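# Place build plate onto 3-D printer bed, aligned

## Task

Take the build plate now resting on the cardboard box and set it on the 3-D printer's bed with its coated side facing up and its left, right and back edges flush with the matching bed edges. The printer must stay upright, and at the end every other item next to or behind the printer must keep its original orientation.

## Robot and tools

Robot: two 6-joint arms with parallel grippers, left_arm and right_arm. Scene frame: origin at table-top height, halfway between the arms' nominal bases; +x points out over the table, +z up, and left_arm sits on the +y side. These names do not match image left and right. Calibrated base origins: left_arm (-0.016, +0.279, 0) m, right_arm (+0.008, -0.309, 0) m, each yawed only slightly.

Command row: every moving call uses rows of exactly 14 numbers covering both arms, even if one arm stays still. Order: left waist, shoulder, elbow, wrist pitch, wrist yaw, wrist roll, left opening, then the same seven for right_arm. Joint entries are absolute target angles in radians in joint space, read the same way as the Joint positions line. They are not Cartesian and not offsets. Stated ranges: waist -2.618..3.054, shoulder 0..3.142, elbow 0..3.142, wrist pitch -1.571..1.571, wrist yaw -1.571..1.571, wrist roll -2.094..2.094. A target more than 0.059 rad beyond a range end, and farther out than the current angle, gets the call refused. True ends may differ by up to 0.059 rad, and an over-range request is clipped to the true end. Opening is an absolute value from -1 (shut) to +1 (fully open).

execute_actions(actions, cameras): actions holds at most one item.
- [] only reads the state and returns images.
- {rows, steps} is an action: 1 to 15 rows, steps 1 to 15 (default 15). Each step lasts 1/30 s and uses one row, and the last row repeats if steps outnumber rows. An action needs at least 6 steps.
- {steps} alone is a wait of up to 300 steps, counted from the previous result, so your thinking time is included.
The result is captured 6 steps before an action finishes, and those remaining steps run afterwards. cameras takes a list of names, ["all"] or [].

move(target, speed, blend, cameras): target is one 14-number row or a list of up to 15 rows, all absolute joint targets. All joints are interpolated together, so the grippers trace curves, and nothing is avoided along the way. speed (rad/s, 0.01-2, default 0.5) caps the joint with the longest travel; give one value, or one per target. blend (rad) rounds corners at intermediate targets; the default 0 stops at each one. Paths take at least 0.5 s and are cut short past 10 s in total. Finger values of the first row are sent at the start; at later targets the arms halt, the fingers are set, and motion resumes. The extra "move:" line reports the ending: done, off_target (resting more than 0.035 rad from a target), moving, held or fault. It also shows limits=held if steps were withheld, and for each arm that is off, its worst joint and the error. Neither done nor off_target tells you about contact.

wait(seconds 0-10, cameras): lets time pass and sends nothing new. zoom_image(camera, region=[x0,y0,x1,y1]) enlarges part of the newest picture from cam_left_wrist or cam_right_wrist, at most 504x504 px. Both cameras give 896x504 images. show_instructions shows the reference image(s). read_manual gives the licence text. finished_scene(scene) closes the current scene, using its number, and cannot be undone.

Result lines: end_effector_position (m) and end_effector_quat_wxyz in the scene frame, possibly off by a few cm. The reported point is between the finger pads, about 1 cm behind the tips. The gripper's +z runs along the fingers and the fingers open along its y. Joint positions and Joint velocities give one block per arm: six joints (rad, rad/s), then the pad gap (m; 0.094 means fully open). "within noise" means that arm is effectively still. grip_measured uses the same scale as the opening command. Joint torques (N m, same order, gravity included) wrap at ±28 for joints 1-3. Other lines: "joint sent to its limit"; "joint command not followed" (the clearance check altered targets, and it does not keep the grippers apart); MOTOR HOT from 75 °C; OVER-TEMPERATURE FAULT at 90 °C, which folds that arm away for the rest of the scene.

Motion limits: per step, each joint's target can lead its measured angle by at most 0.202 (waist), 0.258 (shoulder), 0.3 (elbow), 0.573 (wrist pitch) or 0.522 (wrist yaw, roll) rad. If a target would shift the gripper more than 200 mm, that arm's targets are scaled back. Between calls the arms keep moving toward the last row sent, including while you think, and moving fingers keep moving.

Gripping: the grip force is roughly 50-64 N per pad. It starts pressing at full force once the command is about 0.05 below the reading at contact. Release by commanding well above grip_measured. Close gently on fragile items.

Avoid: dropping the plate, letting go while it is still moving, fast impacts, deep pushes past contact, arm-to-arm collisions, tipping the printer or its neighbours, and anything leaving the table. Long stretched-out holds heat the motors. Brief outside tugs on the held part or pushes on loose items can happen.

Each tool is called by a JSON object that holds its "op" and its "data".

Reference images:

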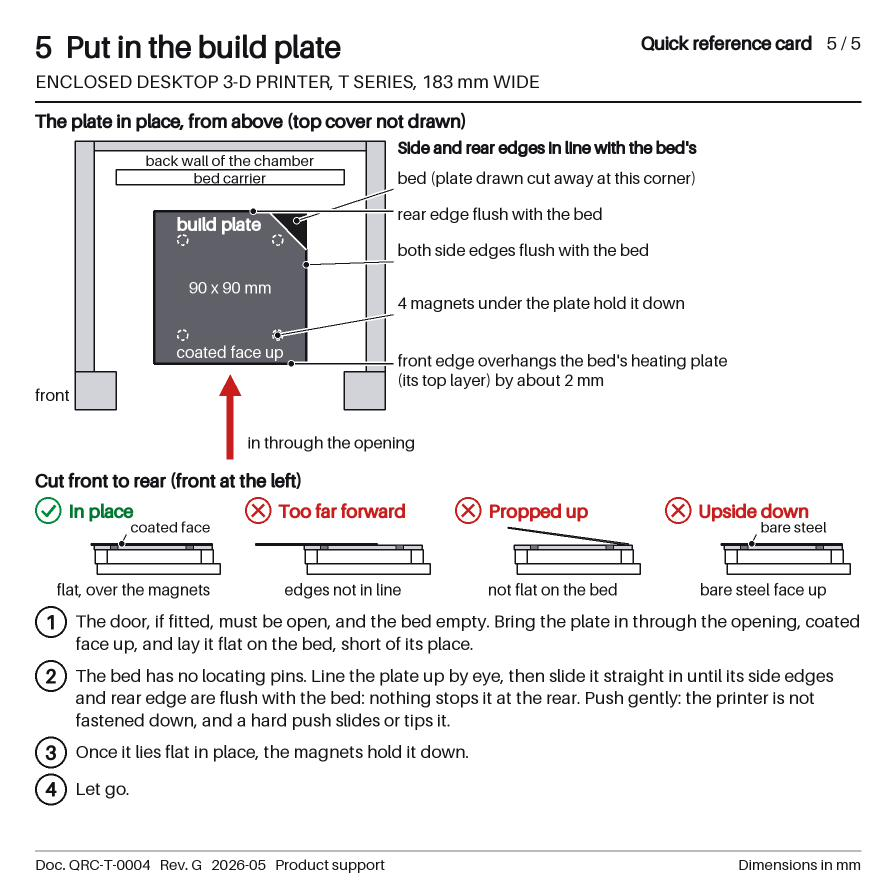

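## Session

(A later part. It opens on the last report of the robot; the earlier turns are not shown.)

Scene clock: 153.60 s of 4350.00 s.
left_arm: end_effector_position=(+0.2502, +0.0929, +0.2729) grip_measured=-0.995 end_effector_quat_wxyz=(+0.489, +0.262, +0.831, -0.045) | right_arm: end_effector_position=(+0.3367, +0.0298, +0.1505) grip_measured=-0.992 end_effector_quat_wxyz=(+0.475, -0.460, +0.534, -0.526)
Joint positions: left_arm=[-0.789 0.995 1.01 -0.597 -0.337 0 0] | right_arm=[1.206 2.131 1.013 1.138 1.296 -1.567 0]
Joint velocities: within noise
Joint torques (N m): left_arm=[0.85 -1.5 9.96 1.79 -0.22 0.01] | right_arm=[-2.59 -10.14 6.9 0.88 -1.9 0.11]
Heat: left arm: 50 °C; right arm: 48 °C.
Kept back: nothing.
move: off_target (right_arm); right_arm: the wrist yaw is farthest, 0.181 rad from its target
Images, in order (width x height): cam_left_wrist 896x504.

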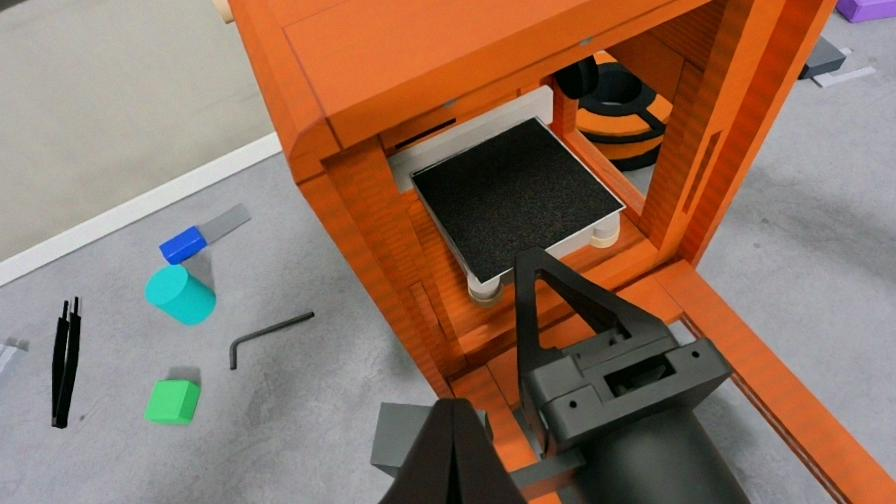

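{"op": "move", "data": {"target": [[-0.78,1.0,1.04,-0.6,-0.35,0,-1,1.215,2.130,1.01,1.12,1.30,-1.558,-1],[-0.64,1.0,1.04,-0.6,-0.50,0,-1,1.235,2.130,1.01,1.12,1.33,-1.558,-1]], "speed": 0.15}}

{"op": "zoom_image", "data": {"camera": "cam_left_wrist", "region": [390, 90, 670, 330]}}

Scene clock: 157.43 s of 4350.00 s.
left_arm: end_effector_position=(+0.2814, +0.1567, +0.2786) grip_measured=-0.995 end_effector_quat_wxyz=(+0.504, +0.166, +0.846, +0.052) | right_arm: end_effector_position=(+0.3332, +0.0307, +0.1505) grip_measured=-0.992 end_effector_quat_wxyz=(+0.474, -0.459, +0.535, -0.527)
Joint positions: left_arm=[-0.647 0.995 1.01 -0.597 -0.485 0 0] | right_arm=[1.216 2.131 1.013 1.138 1.309 -1.567 0]
Joint velocities: within noise
Joint torques (N m): left_arm=[0.76 -1.48 9.95 1.75 -0.28 0.01] | right_arm=[1.92 -10.18 4.07 0.88 0.2 0.11]
Heat: left arm: 50 °C; right arm: 48 °C.
Kept back: nothing.
move: done

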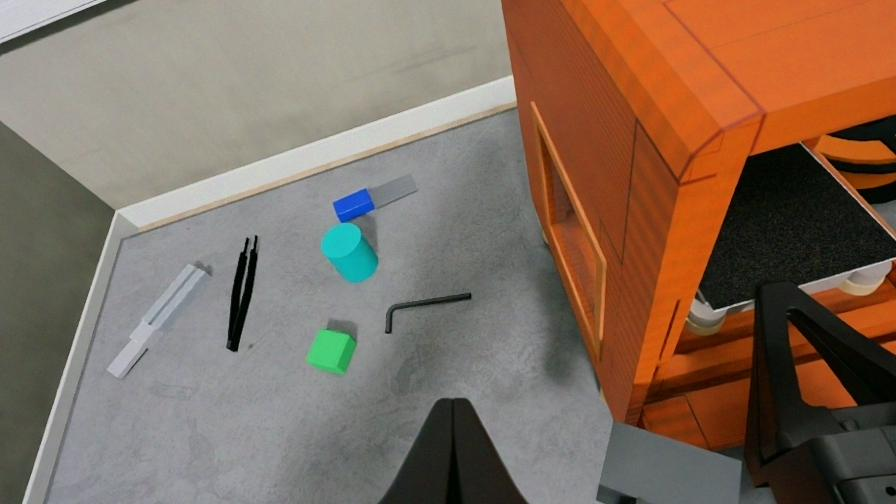

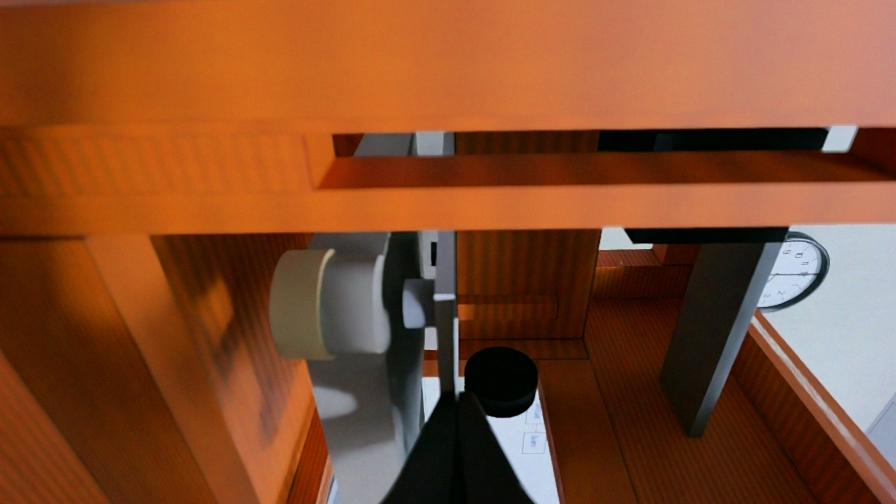

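Scaled by 1.800 from the camera's 896x504 image, which has a finer 1280x720 frame.

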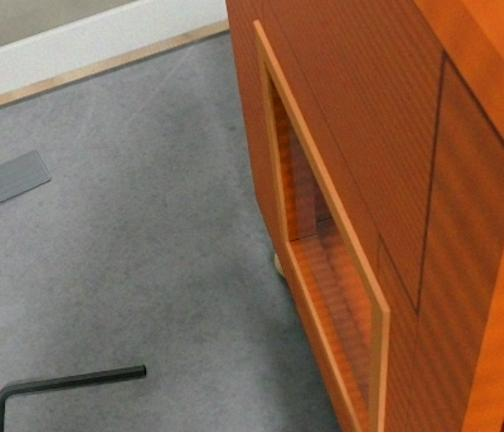

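{"op": "move", "data": {"target": [[-0.64,1.0,1.04,-0.6,-0.15,0,-1,1.235,2.130,1.01,1.12,1.33,-1.558,-1]], "speed": 0.3}}

{"op": "zoom_image", "data": {"camera": "cam_left_wrist", "region": [390, 90, 670, 330]}}

Scene clock: 160.03 s of 4350.00 s.
left_arm: end_effector_position=(+0.2602, +0.1039, +0.2685) grip_measured=-0.995 end_effector_quat_wxyz=(+0.471, +0.246, +0.843, -0.086) | right_arm: end_effector_position=(+0.3332, +0.0307, +0.1505) grip_measured=-0.992 end_effector_quat_wxyz=(+0.474, -0.459, +0.535, -0.527)
Joint positions: left_arm=[-0.647 0.995 1.01 -0.597 -0.159 0 0] | right_arm=[1.216 2.131 1.013 1.138 1.309 -1.567 0]
Joint velocities: within noise
Joint torques (N m): left_arm=[0.75 -1.51 10 1.81 0.03 0.02] | right_arm=[1.95 -10.17 4.07 0.86 0.21 0.1]
Heat: left arm: 50 °C; right arm: 48 °C.
Kept back: nothing.
move: done

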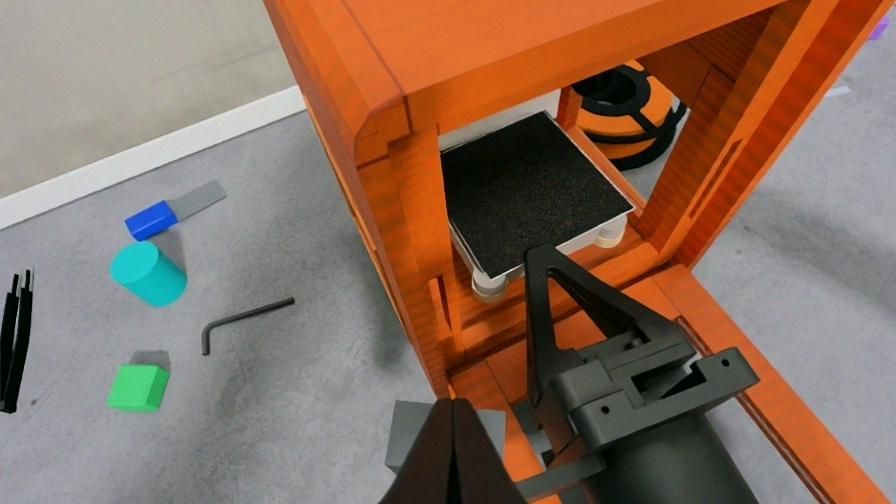

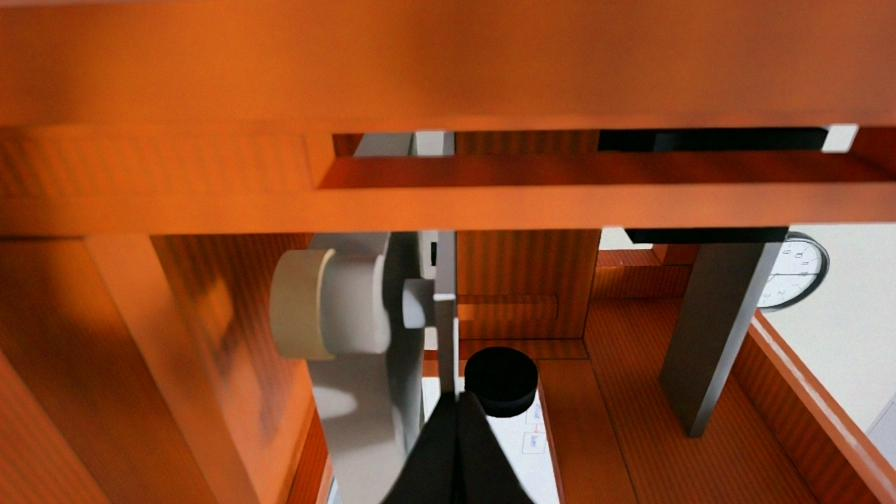

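Scaled by 1.800 from the camera's 896x504 image, which has a finer 1280x720 frame.

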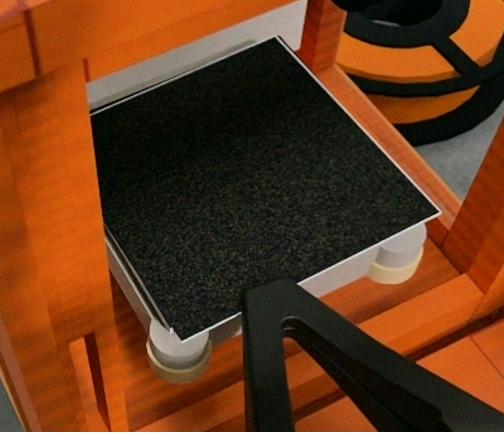

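{"op": "move", "data": {"target": [[-0.64,1.0,1.04,-0.6,-0.15,0,-1,1.265,2.135,1.04,1.11,1.37,-1.558,-1],[-0.64,1.0,1.04,-0.6,-0.15,0,-1,1.25,2.18,1.13,1.075,1.36,-1.558,-1]], "speed": 0.15}}

{"op": "zoom_image", "data": {"camera": "cam_left_wrist", "region": [390, 90, 670, 330]}}

Scene clock: 161.63 s of 4350.00 s.
left_arm: end_effector_position=(+0.2601, +0.1038, +0.2685) grip_measured=-0.995 end_effector_quat_wxyz=(+0.470, +0.246, +0.843, -0.086) | right_arm: end_effector_position=(+0.3298, +0.0336, +0.1511) grip_measured=-0.992 end_effector_quat_wxyz=(+0.448, -0.442, +0.551, -0.548)
Joint positions: left_arm=[-0.647 0.995 1.01 -0.597 -0.158 0 0] | right_arm=[1.234 2.164 1.089 1.08 1.408 -1.567 0]
Joint velocities: within noise
Joint torques (N m): left_arm=[0.75 -1.52 10 1.81 0.02 0.02] | right_arm=[1.62 -8.96 7.73 0.93 -0.5 0.11]
Heat: left arm: 50 °C; right arm: 47 °C.
Kept back: nothing.
move: off_target (right_arm); right_arm: the wrist yaw is farthest, 0.048 rad from its target

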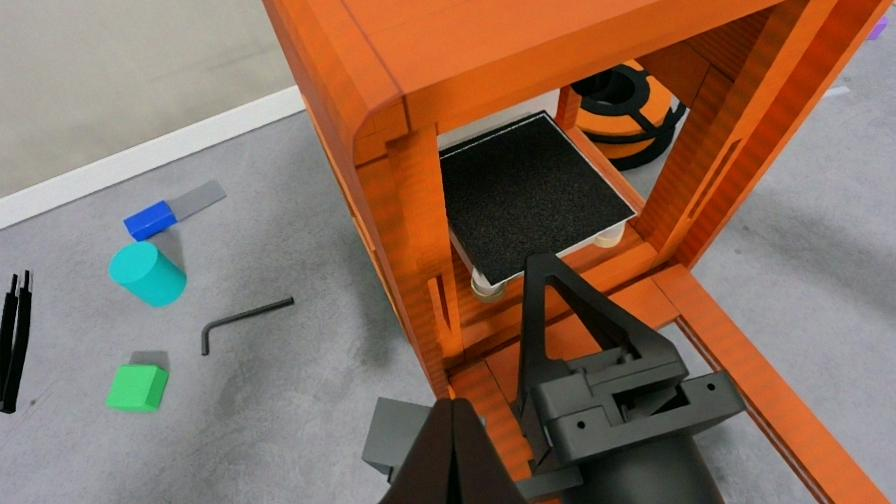

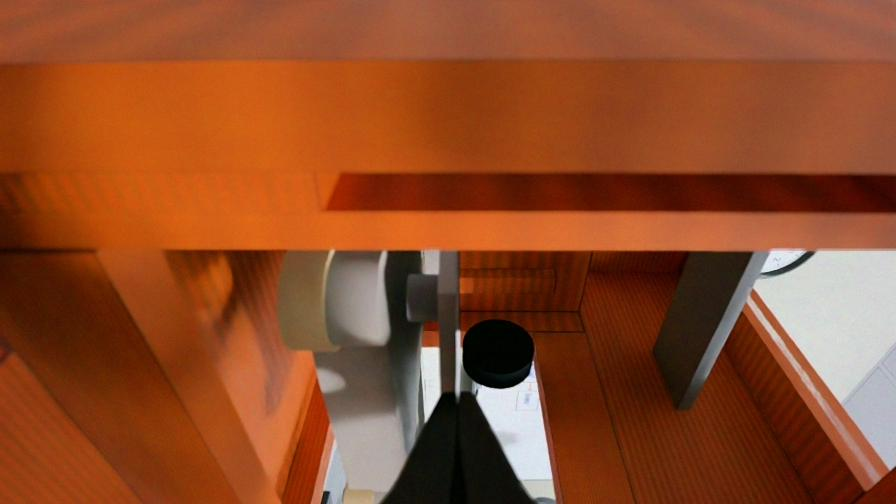

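Scaled by 1.800 from the camera's 896x504 image, which has a finer 1280x720 frame.

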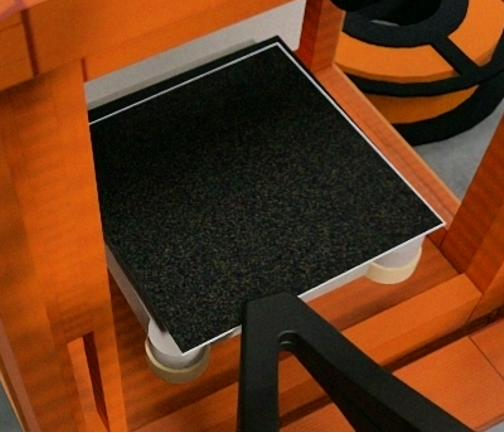

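{"op": "move", "data": {"target": [[-0.64,1.0,1.04,-0.6,-0.15,0,-1,1.234,2.16,1.095,1.08,1.40,-1.558,-0.75],[-0.64,1.0,1.04,-0.6,-0.15,0,-1,1.30,2.14,1.05,1.11,1.46,-1.558,-0.75],[-0.78,1.0,1.04,-0.6,-0.35,0,-1,1.36,2.05,0.85,1.22,1.44,-1.558,-0.75]], "speed": 0.25}}

{"op": "zoom_image", "data": {"camera": "cam_left_wrist", "region": [390, 90, 670, 330]}}

Scene clock: 164.73 s of 4350.00 s.
left_arm: end_effector_position=(+0.2531, +0.0971, +0.2727) grip_measured=-0.995 end_effector_quat_wxyz=(+0.489, +0.256, +0.833, -0.042) | right_arm: end_effector_position=(+0.2745, +0.0198, +0.1436) grip_measured=-0.751 end_effector_quat_wxyz=(+0.475, -0.464, +0.533, -0.525)
Joint positions: left_arm=[-0.772 0.995 1.01 -0.597 -0.336 0 0] | right_arm=[1.354 2.074 0.869 1.217 1.438 -1.564 0.012]
Joint velocities: within noise
Joint torques (N m): left_arm=[-0.77 -1.5 9.98 1.79 -0.23 0.02] | right_arm=[0.58 -11.36 2.35 0.98 0.02 0.07]
Heat: left arm: 50 °C; right arm: 48 °C.
Kept back: nothing.
move: done

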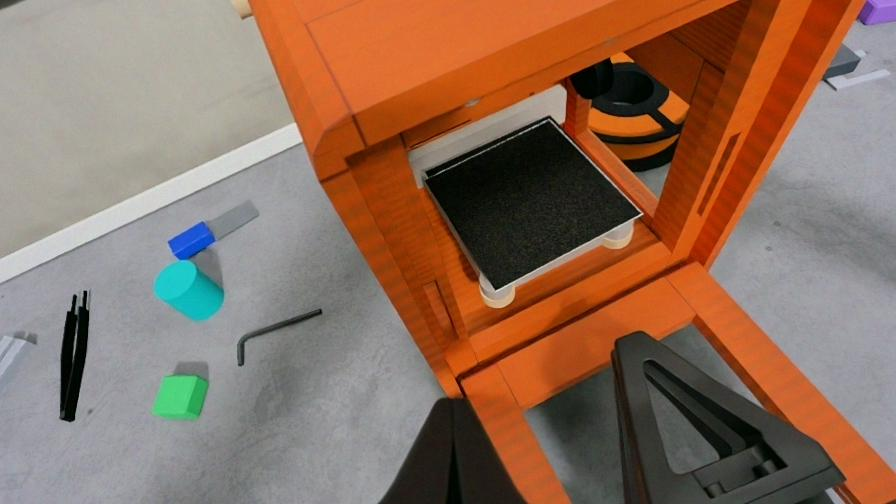

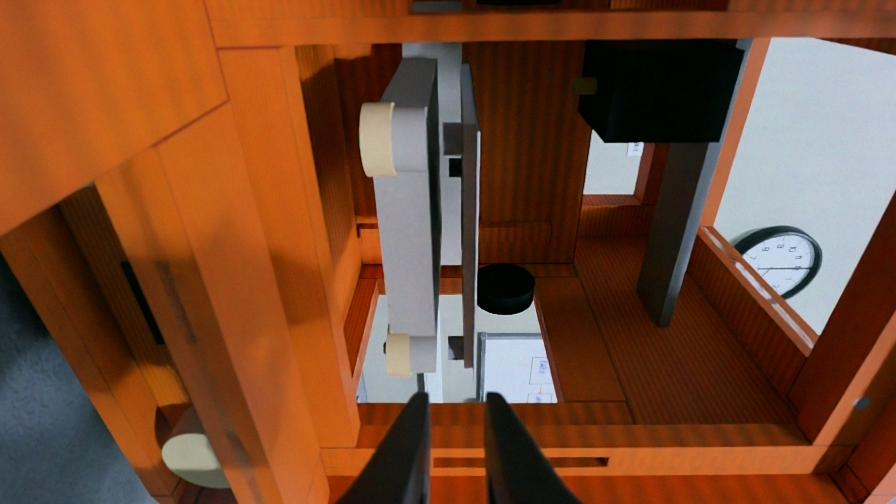

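Scaled by 1.800 from the camera's 896x504 image, which has a finer 1280x720 frame.

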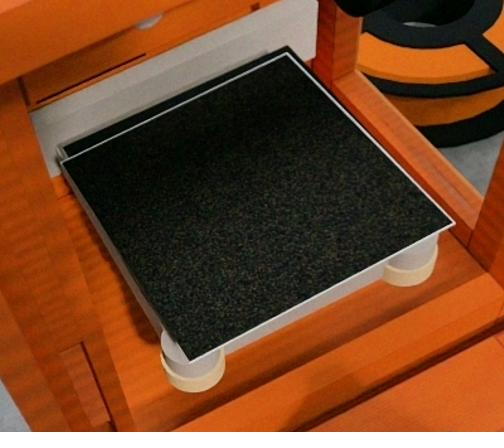

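{"op": "move", "data": {"target": [[-0.78,1.0,1.04,-0.6,-0.35,0,-1,1.33,2.03,0.92,1.18,1.38,-1.558,-1],[-0.78,1.0,1.04,-0.6,-0.35,0,-1,1.235,2.092,0.978,1.14,1.285,-1.558,-1]], "speed": 0.2}}

{"op": "zoom_image", "data": {"camera": "cam_left_wrist", "region": [390, 90, 670, 330]}}

Scene clock: 167.33 s of 4350.00 s.
left_arm: end_effector_position=(+0.2532, +0.0973, +0.2728) grip_measured=-0.995 end_effector_quat_wxyz=(+0.489, +0.256, +0.833, -0.041) | right_arm: end_effector_position=(+0.3214, +0.0260, +0.1541) grip_measured=-0.992 end_effector_quat_wxyz=(+0.480, -0.471, +0.526, -0.520)
Joint positions: left_arm=[-0.772 0.995 1.01 -0.597 -0.337 0 0] | right_arm=[1.236 2.079 0.948 1.14 1.295 -1.565 0]
Joint velocities: within noise
Joint torques (N m): left_arm=[-0.79 -1.5 9.98 1.78 -0.22 0.02] | right_arm=[-0.03 -8.39 6.74 1.05 -0.11 0.08]
Heat: left arm: 50 °C; right arm: 48 °C.
Kept back: nothing.
move: done

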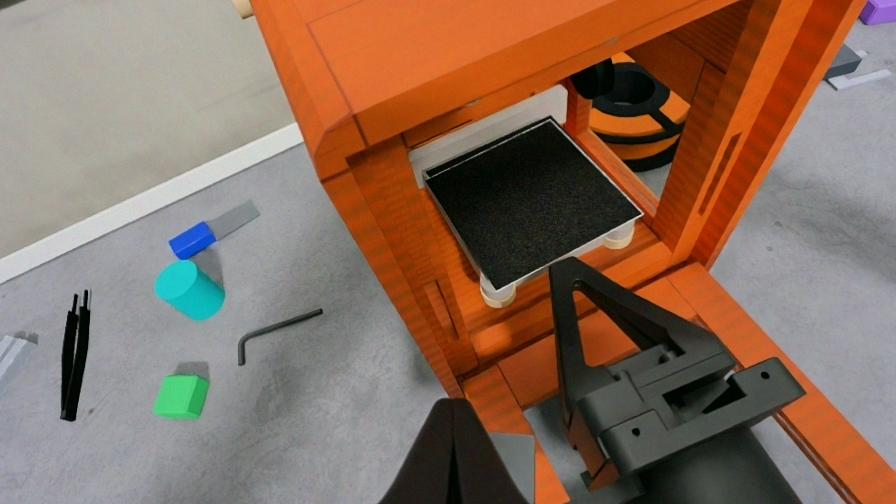

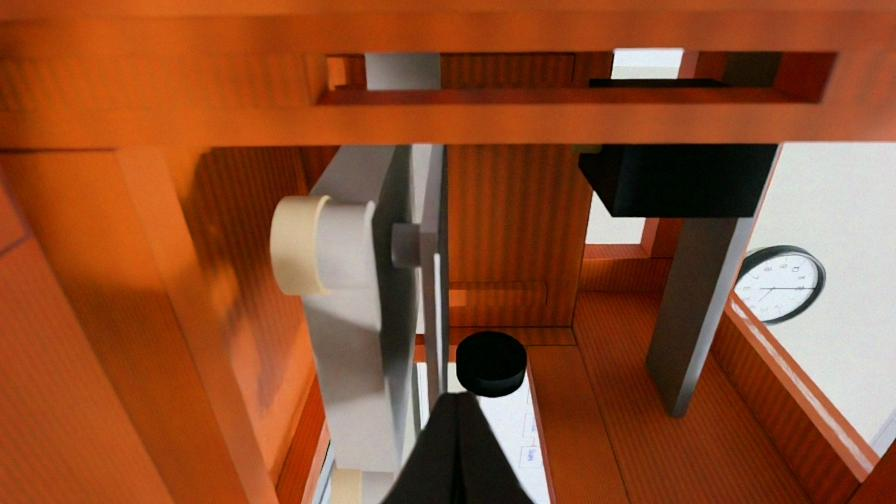

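Scaled by 1.800 from the camera's 896x504 image, which has a finer 1280x720 frame.

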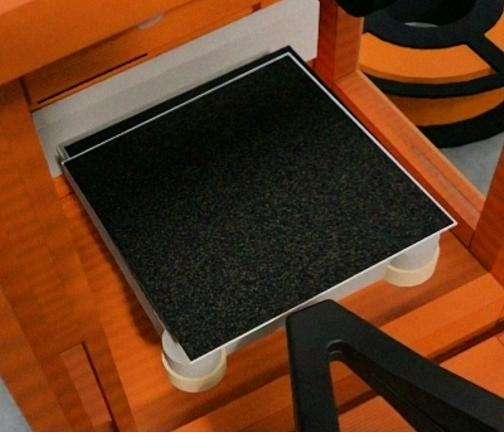

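{"op": "move", "data": {"target": [[-0.78,1.0,1.04,-0.6,-0.35,0,-1,1.18,2.107,0.998,1.132,1.262,-1.558,-1]], "speed": 0.06}}

{"op": "zoom_image", "data": {"camera": "cam_left_wrist", "region": [390, 90, 670, 330]}}

Scene clock: 168.97 s of 4350.00 s.
left_arm: end_effector_position=(+0.2532, +0.0973, +0.2728) grip_measured=-0.995 end_effector_quat_wxyz=(+0.489, +0.256, +0.833, -0.041) | right_arm: end_effector_position=(+0.3398, +0.0186, +0.1562) grip_measured=-0.992 end_effector_quat_wxyz=(+0.476, -0.461, +0.534, -0.525)
Joint positions: left_arm=[-0.772 0.995 1.01 -0.597 -0.337 0 0] | right_arm=[1.187 2.089 0.97 1.137 1.273 -1.565 0]
Joint velocities: within noise
Joint torques (N m): left_arm=[-0.77 -1.5 9.98 1.79 -0.23 0.02] | right_arm=[-0.61 -8.03 6.57 1 -0.14 0.09]
Heat: left arm: 50 °C; right arm: 48 °C.
Kept back: nothing.
move: done

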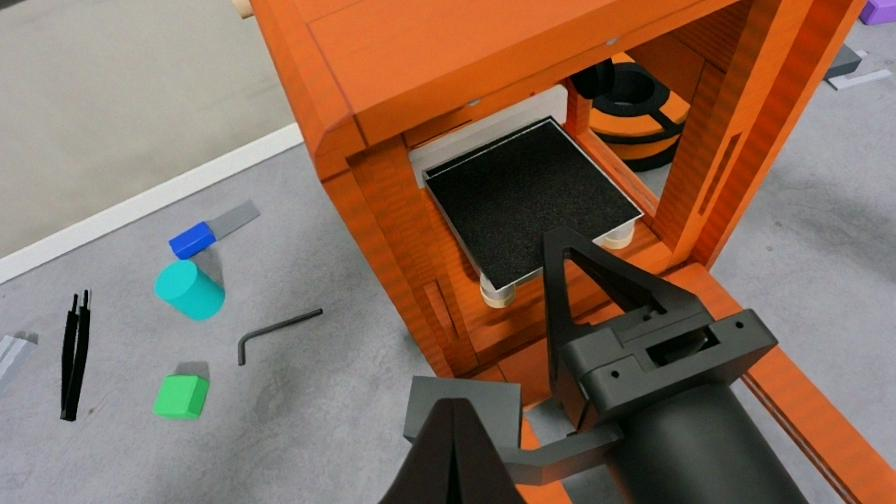

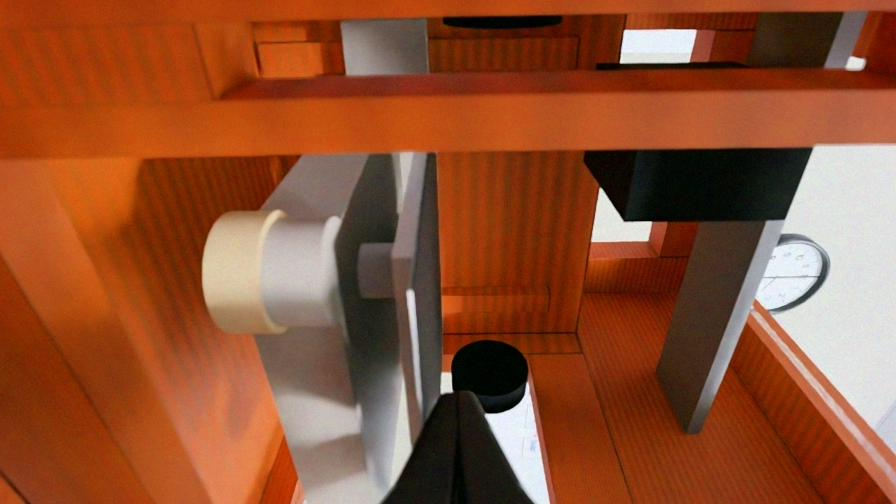

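Scaled by 1.800 from the camera's 896x504 image, which has a finer 1280x720 frame.

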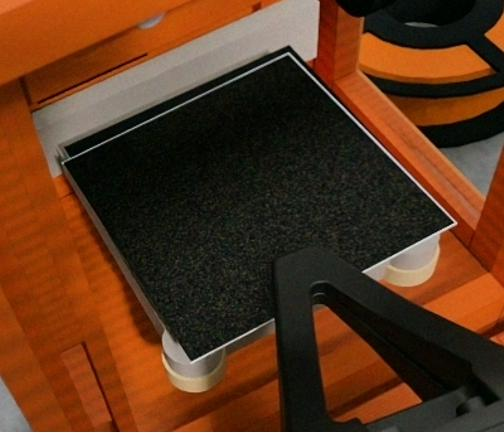

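{"op": "move", "data": {"target": [[-0.78,1.0,1.04,-0.6,-0.35,0,-1,1.26,2.06,0.94,1.15,1.32,-1.558,-1],[-0.78,1.0,1.04,-0.6,-0.35,0,-1,1.24,2.099,0.976,1.135,1.288,-1.558,-1]], "speed": 0.15, "cameras": ["cam_right_wrist"]}}

Scene clock: 170.87 s of 4350.00 s.
left_arm: end_effector_position=(+0.2532, +0.0973, +0.2728) grip_measured=-0.995 end_effector_quat_wxyz=(+0.489, +0.256, +0.833, -0.041) | right_arm: end_effector_position=(+0.3189, +0.0295, +0.1512) grip_measured=-0.992 end_effector_quat_wxyz=(+0.479, -0.476, +0.523, -0.520)
Joint positions: left_arm=[-0.772 0.995 1.01 -0.597 -0.337 0 0] | right_arm=[1.244 2.089 0.953 1.135 1.298 -1.565 0]
Joint velocities: within noise
Joint torques (N m): left_arm=[-0.77 -1.5 9.99 1.79 -0.22 0.02] | right_arm=[-0.4 -8.64 6.04 1.05 -0.1 0.09]
Heat: left arm: 50 °C; right arm: 47 °C.
Kept back: nothing.
move: done
Images, in order (width x height): cam_right_wrist 896x504.

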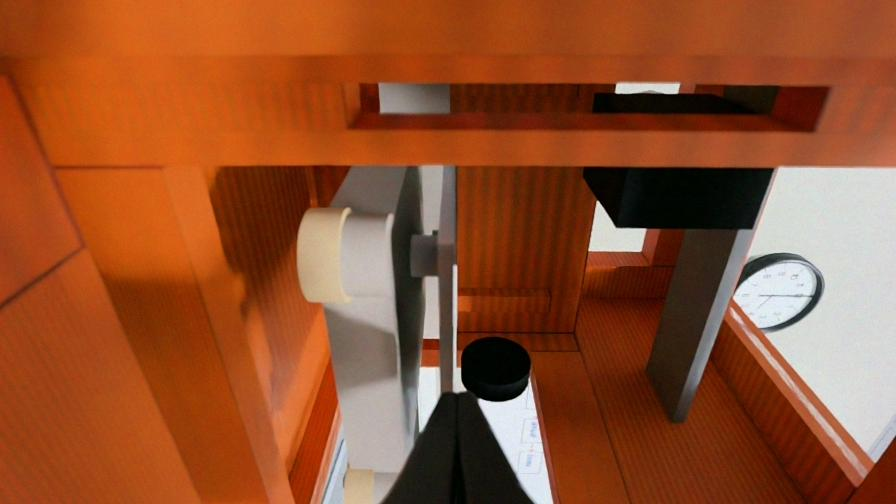

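{"op": "move", "data": {"target": [[-0.78,1.0,1.04,-0.6,-0.35,0,-1,1.185,2.099,0.976,1.135,1.25,-1.558,-1]], "speed": 0.06}}

{"op": "zoom_image", "data": {"camera": "cam_left_wrist", "region": [390, 90, 670, 330]}}

Scene clock: 172.43 s of 4350.00 s.
left_arm: end_effector_position=(+0.2532, +0.0973, +0.2728) grip_measured=-0.995 end_effector_quat_wxyz=(+0.489, +0.256, +0.833, -0.041) | right_arm: end_effector_position=(+0.3304, +0.0241, +0.1507) grip_measured=-0.992 end_effector_quat_wxyz=(+0.476, -0.476, +0.524, -0.522)
Joint positions: left_arm=[-0.772 0.995 1.01 -0.597 -0.337 0 0] | right_arm=[1.212 2.089 0.953 1.132 1.27 -1.565 0]
Joint velocities: within noise
Joint torques (N m): left_arm=[-0.77 -1.51 9.99 1.79 -0.22 0.02] | right_arm=[-2.65 -8.69 6.08 1.09 -0.21 0.08]
Heat: left arm: 50 °C; right arm: 47 °C.
Kept back: nothing.
move: done

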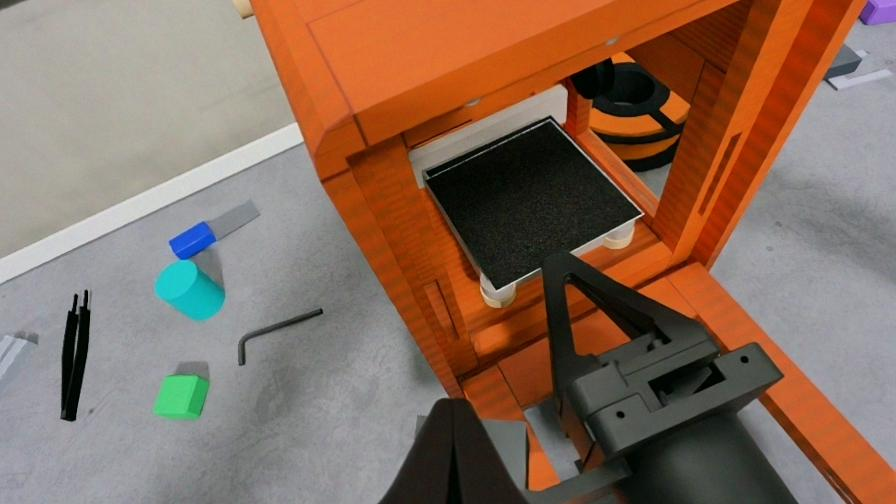

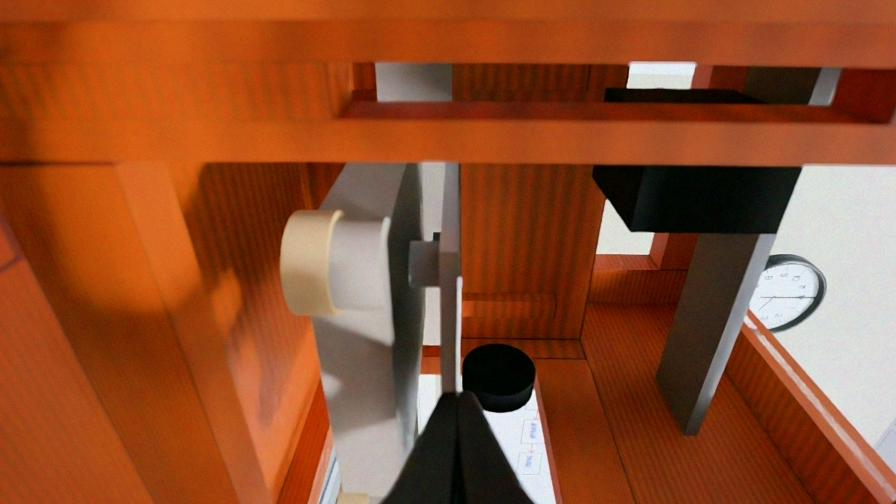

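Scaled by 1.800 from the camera's 896x504 image, which has a finer 1280x720 frame.

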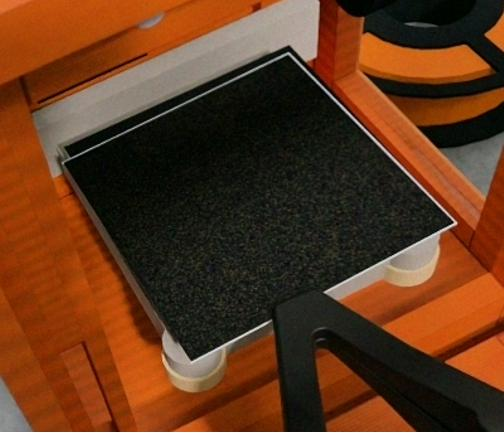

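{"op": "move", "data": {"target": [[-0.78,1.0,1.04,-0.6,-0.35,0,-1,1.163,2.099,0.976,1.135,1.235,-1.558,-1]], "speed": 0.05, "cameras": ["cam_left_wrist"]}}

{"op": "zoom_image", "data": {"camera": "cam_left_wrist", "region": [390, 90, 670, 330]}}

Scene clock: 173.50 s of 4350.00 s.
left_arm: end_effector_position=(+0.2532, +0.0973, +0.2728) grip_measured=-0.995 end_effector_quat_wxyz=(+0.489, +0.256, +0.833, -0.041) | right_arm: end_effector_position=(+0.3359, +0.0235, +0.1507) grip_measured=-0.992 end_effector_quat_wxyz=(+0.479, -0.478, +0.522, -0.520)
Joint positions: left_arm=[-0.772 0.995 1.01 -0.597 -0.337 0 0] | right_arm=[1.196 2.089 0.953 1.132 1.245 -1.565 0]
Joint velocities: within noise
Joint torques (N m): left_arm=[-0.77 -1.51 9.99 1.79 -0.22 0.02] | right_arm=[-3.28 -8.7 6.11 1.1 -0.1 0.09]
Heat: left arm: 50 °C; right arm: 47 °C.
Kept back: nothing.
move: done
Images, in order (width x height): cam_left_wrist 896x504.

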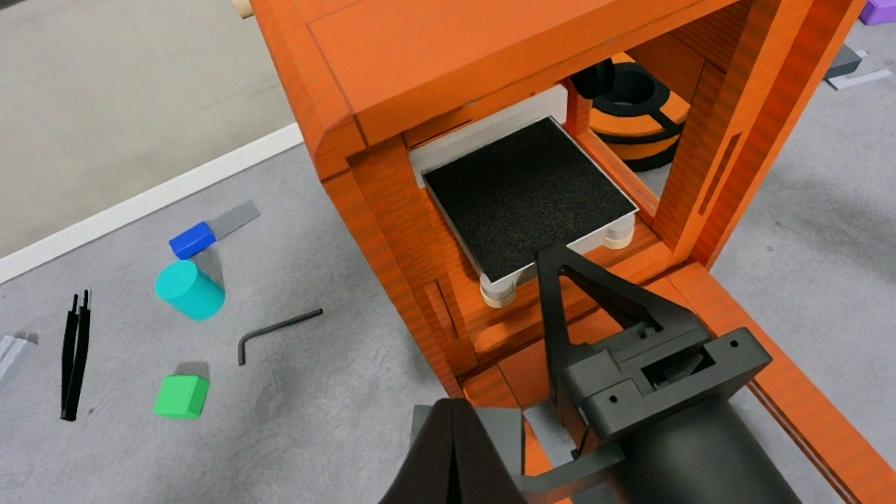

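Scaled by 1.800 from the camera's 896x504 image, which has a finer 1280x720 frame.

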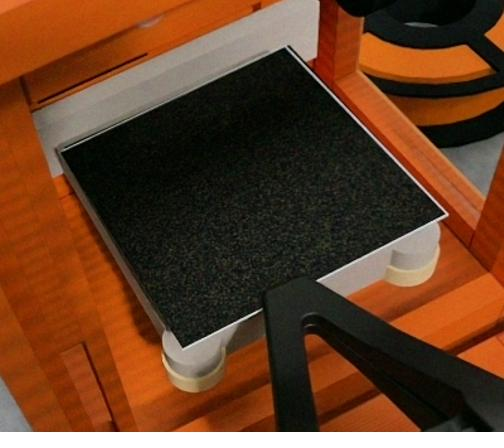

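{"op": "move", "data": {"target": [[-0.78,1.0,1.04,-0.6,-0.35,0,-1,1.19,2.095,0.97,1.133,1.242,-1.558,-1],[-0.78,1.0,1.04,-0.6,-0.35,0,-1,1.191,2.095,0.969,1.132,1.243,-1.558,-0.8]], "speed": 0.05, "cameras": ["cam_right_wrist"]}}

{"op": "zoom_image", "data": {"camera": "cam_right_wrist", "region": [300, 150, 600, 504]}}

Scene clock: 175.53 s of 4350.00 s.
left_arm: end_effector_position=(+0.2532, +0.0973, +0.2728) grip_measured=-0.995 end_effector_quat_wxyz=(+0.489, +0.256, +0.833, -0.041) | right_arm: end_effector_position=(+0.3361, +0.0234, +0.1507) grip_measured=-0.801 end_effector_quat_wxyz=(+0.479, -0.478, +0.522, -0.520)
Joint positions: left_arm=[-0.772 0.995 1.01 -0.597 -0.337 0 0] | right_arm=[1.196 2.089 0.953 1.131 1.245 -1.565 0.009]
Joint velocities: within noise
Joint torques (N m): left_arm=[-0.79 -1.5 9.98 1.79 -0.22 0.02] | right_arm=[-0.4 -9.03 5.52 1.09 -0.03 0.09]
Heat: left arm: 50 °C; right arm: 47 °C.
Kept back: nothing.
move: done
Images, in order (width x height): cam_right_wrist 896x504.

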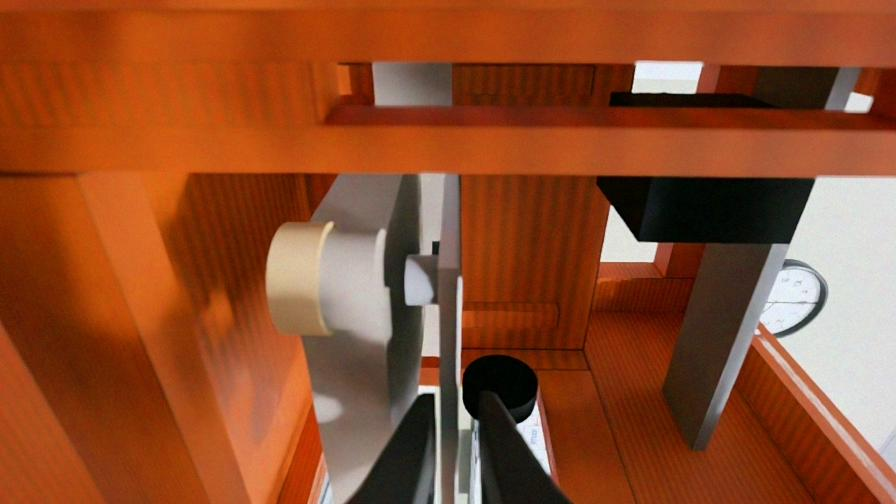

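Scaled by 1.424 from the camera's 896x504 image, which has a finer 1280x720 frame.

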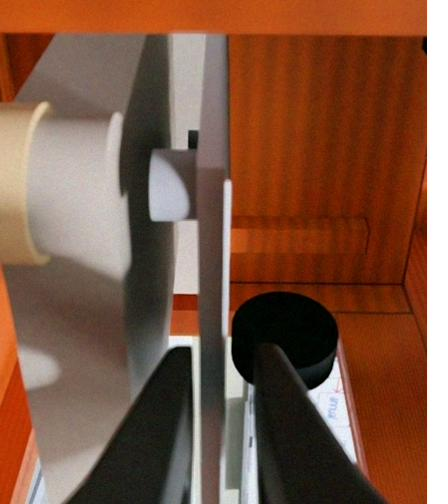

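{"op": "move", "data": {"target": [[-0.78,1.0,1.04,-0.6,-0.35,0,-1,1.26,2.08,0.955,1.14,1.31,-1.558,-0.8],[-0.78,1.0,1.04,-0.6,-0.35,0,-1,1.36,2.03,0.84,1.20,1.42,-1.558,-0.8]], "speed": 0.25, "blend": [0.04,0]}}

{"op": "zoom_image", "data": {"camera": "cam_left_wrist", "region": [400, 100, 660, 310]}}

Scene clock: 177.00 s of 4350.00 s.
left_arm: end_effector_position=(+0.2532, +0.0973, +0.2728) grip_measured=-0.995 end_effector_quat_wxyz=(+0.489, +0.256, +0.833, -0.041) | right_arm: end_effector_position=(+0.2737, +0.0232, +0.1439) grip_measured=-0.801 end_effector_quat_wxyz=(+0.478, -0.479, +0.521, -0.520)
Joint positions: left_arm=[-0.772 0.995 1.01 -0.597 -0.337 0 0] | right_arm=[1.356 2.059 0.856 1.195 1.405 -1.563 0.009]
Joint velocities: within noise
Joint torques (N m): left_arm=[-0.77 -1.5 9.99 1.79 -0.22 0.01] | right_arm=[0.4 -11.71 2.69 1.03 0.17 0.07]
Heat: left arm: 50 °C; right arm: 47 °C.
Kept back: nothing.
move: done; blend cut to 0.0345 rad at target 1

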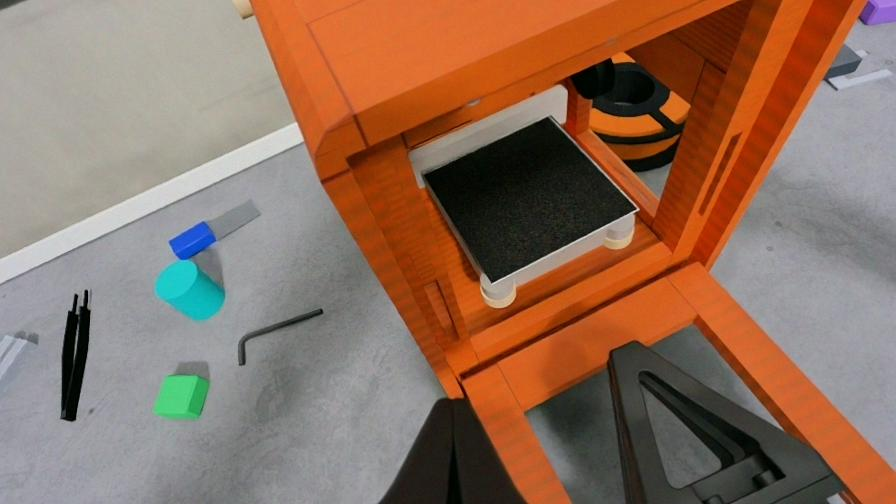

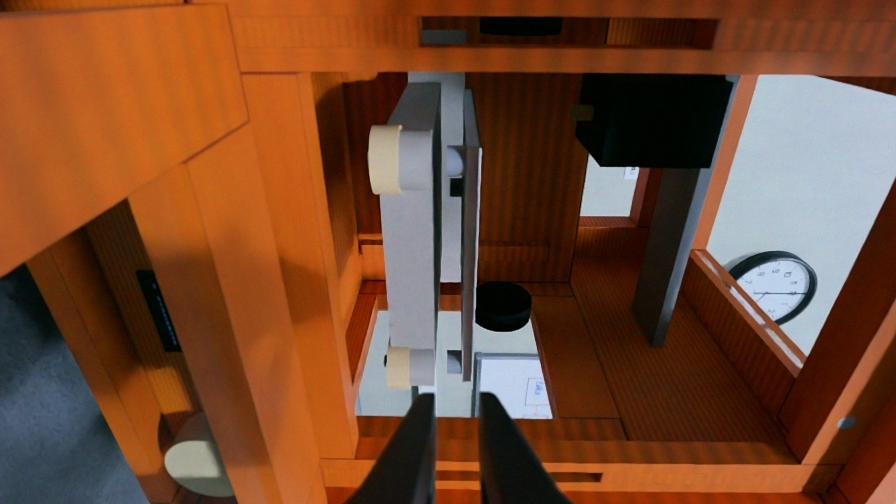

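Scaled by 1.938 from the camera's 896x504 image, which has a finer 1280x720 frame.

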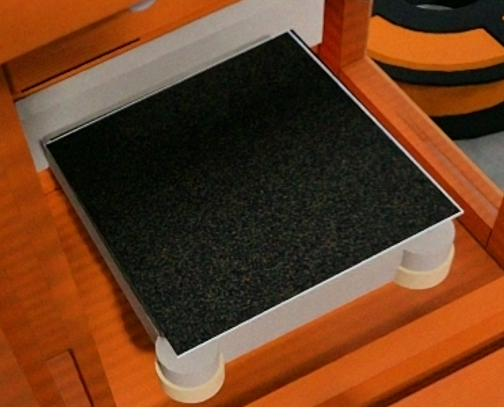

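{"op": "finished_scene", "data": {"scene": 1}}

The scene is finished: the task was done.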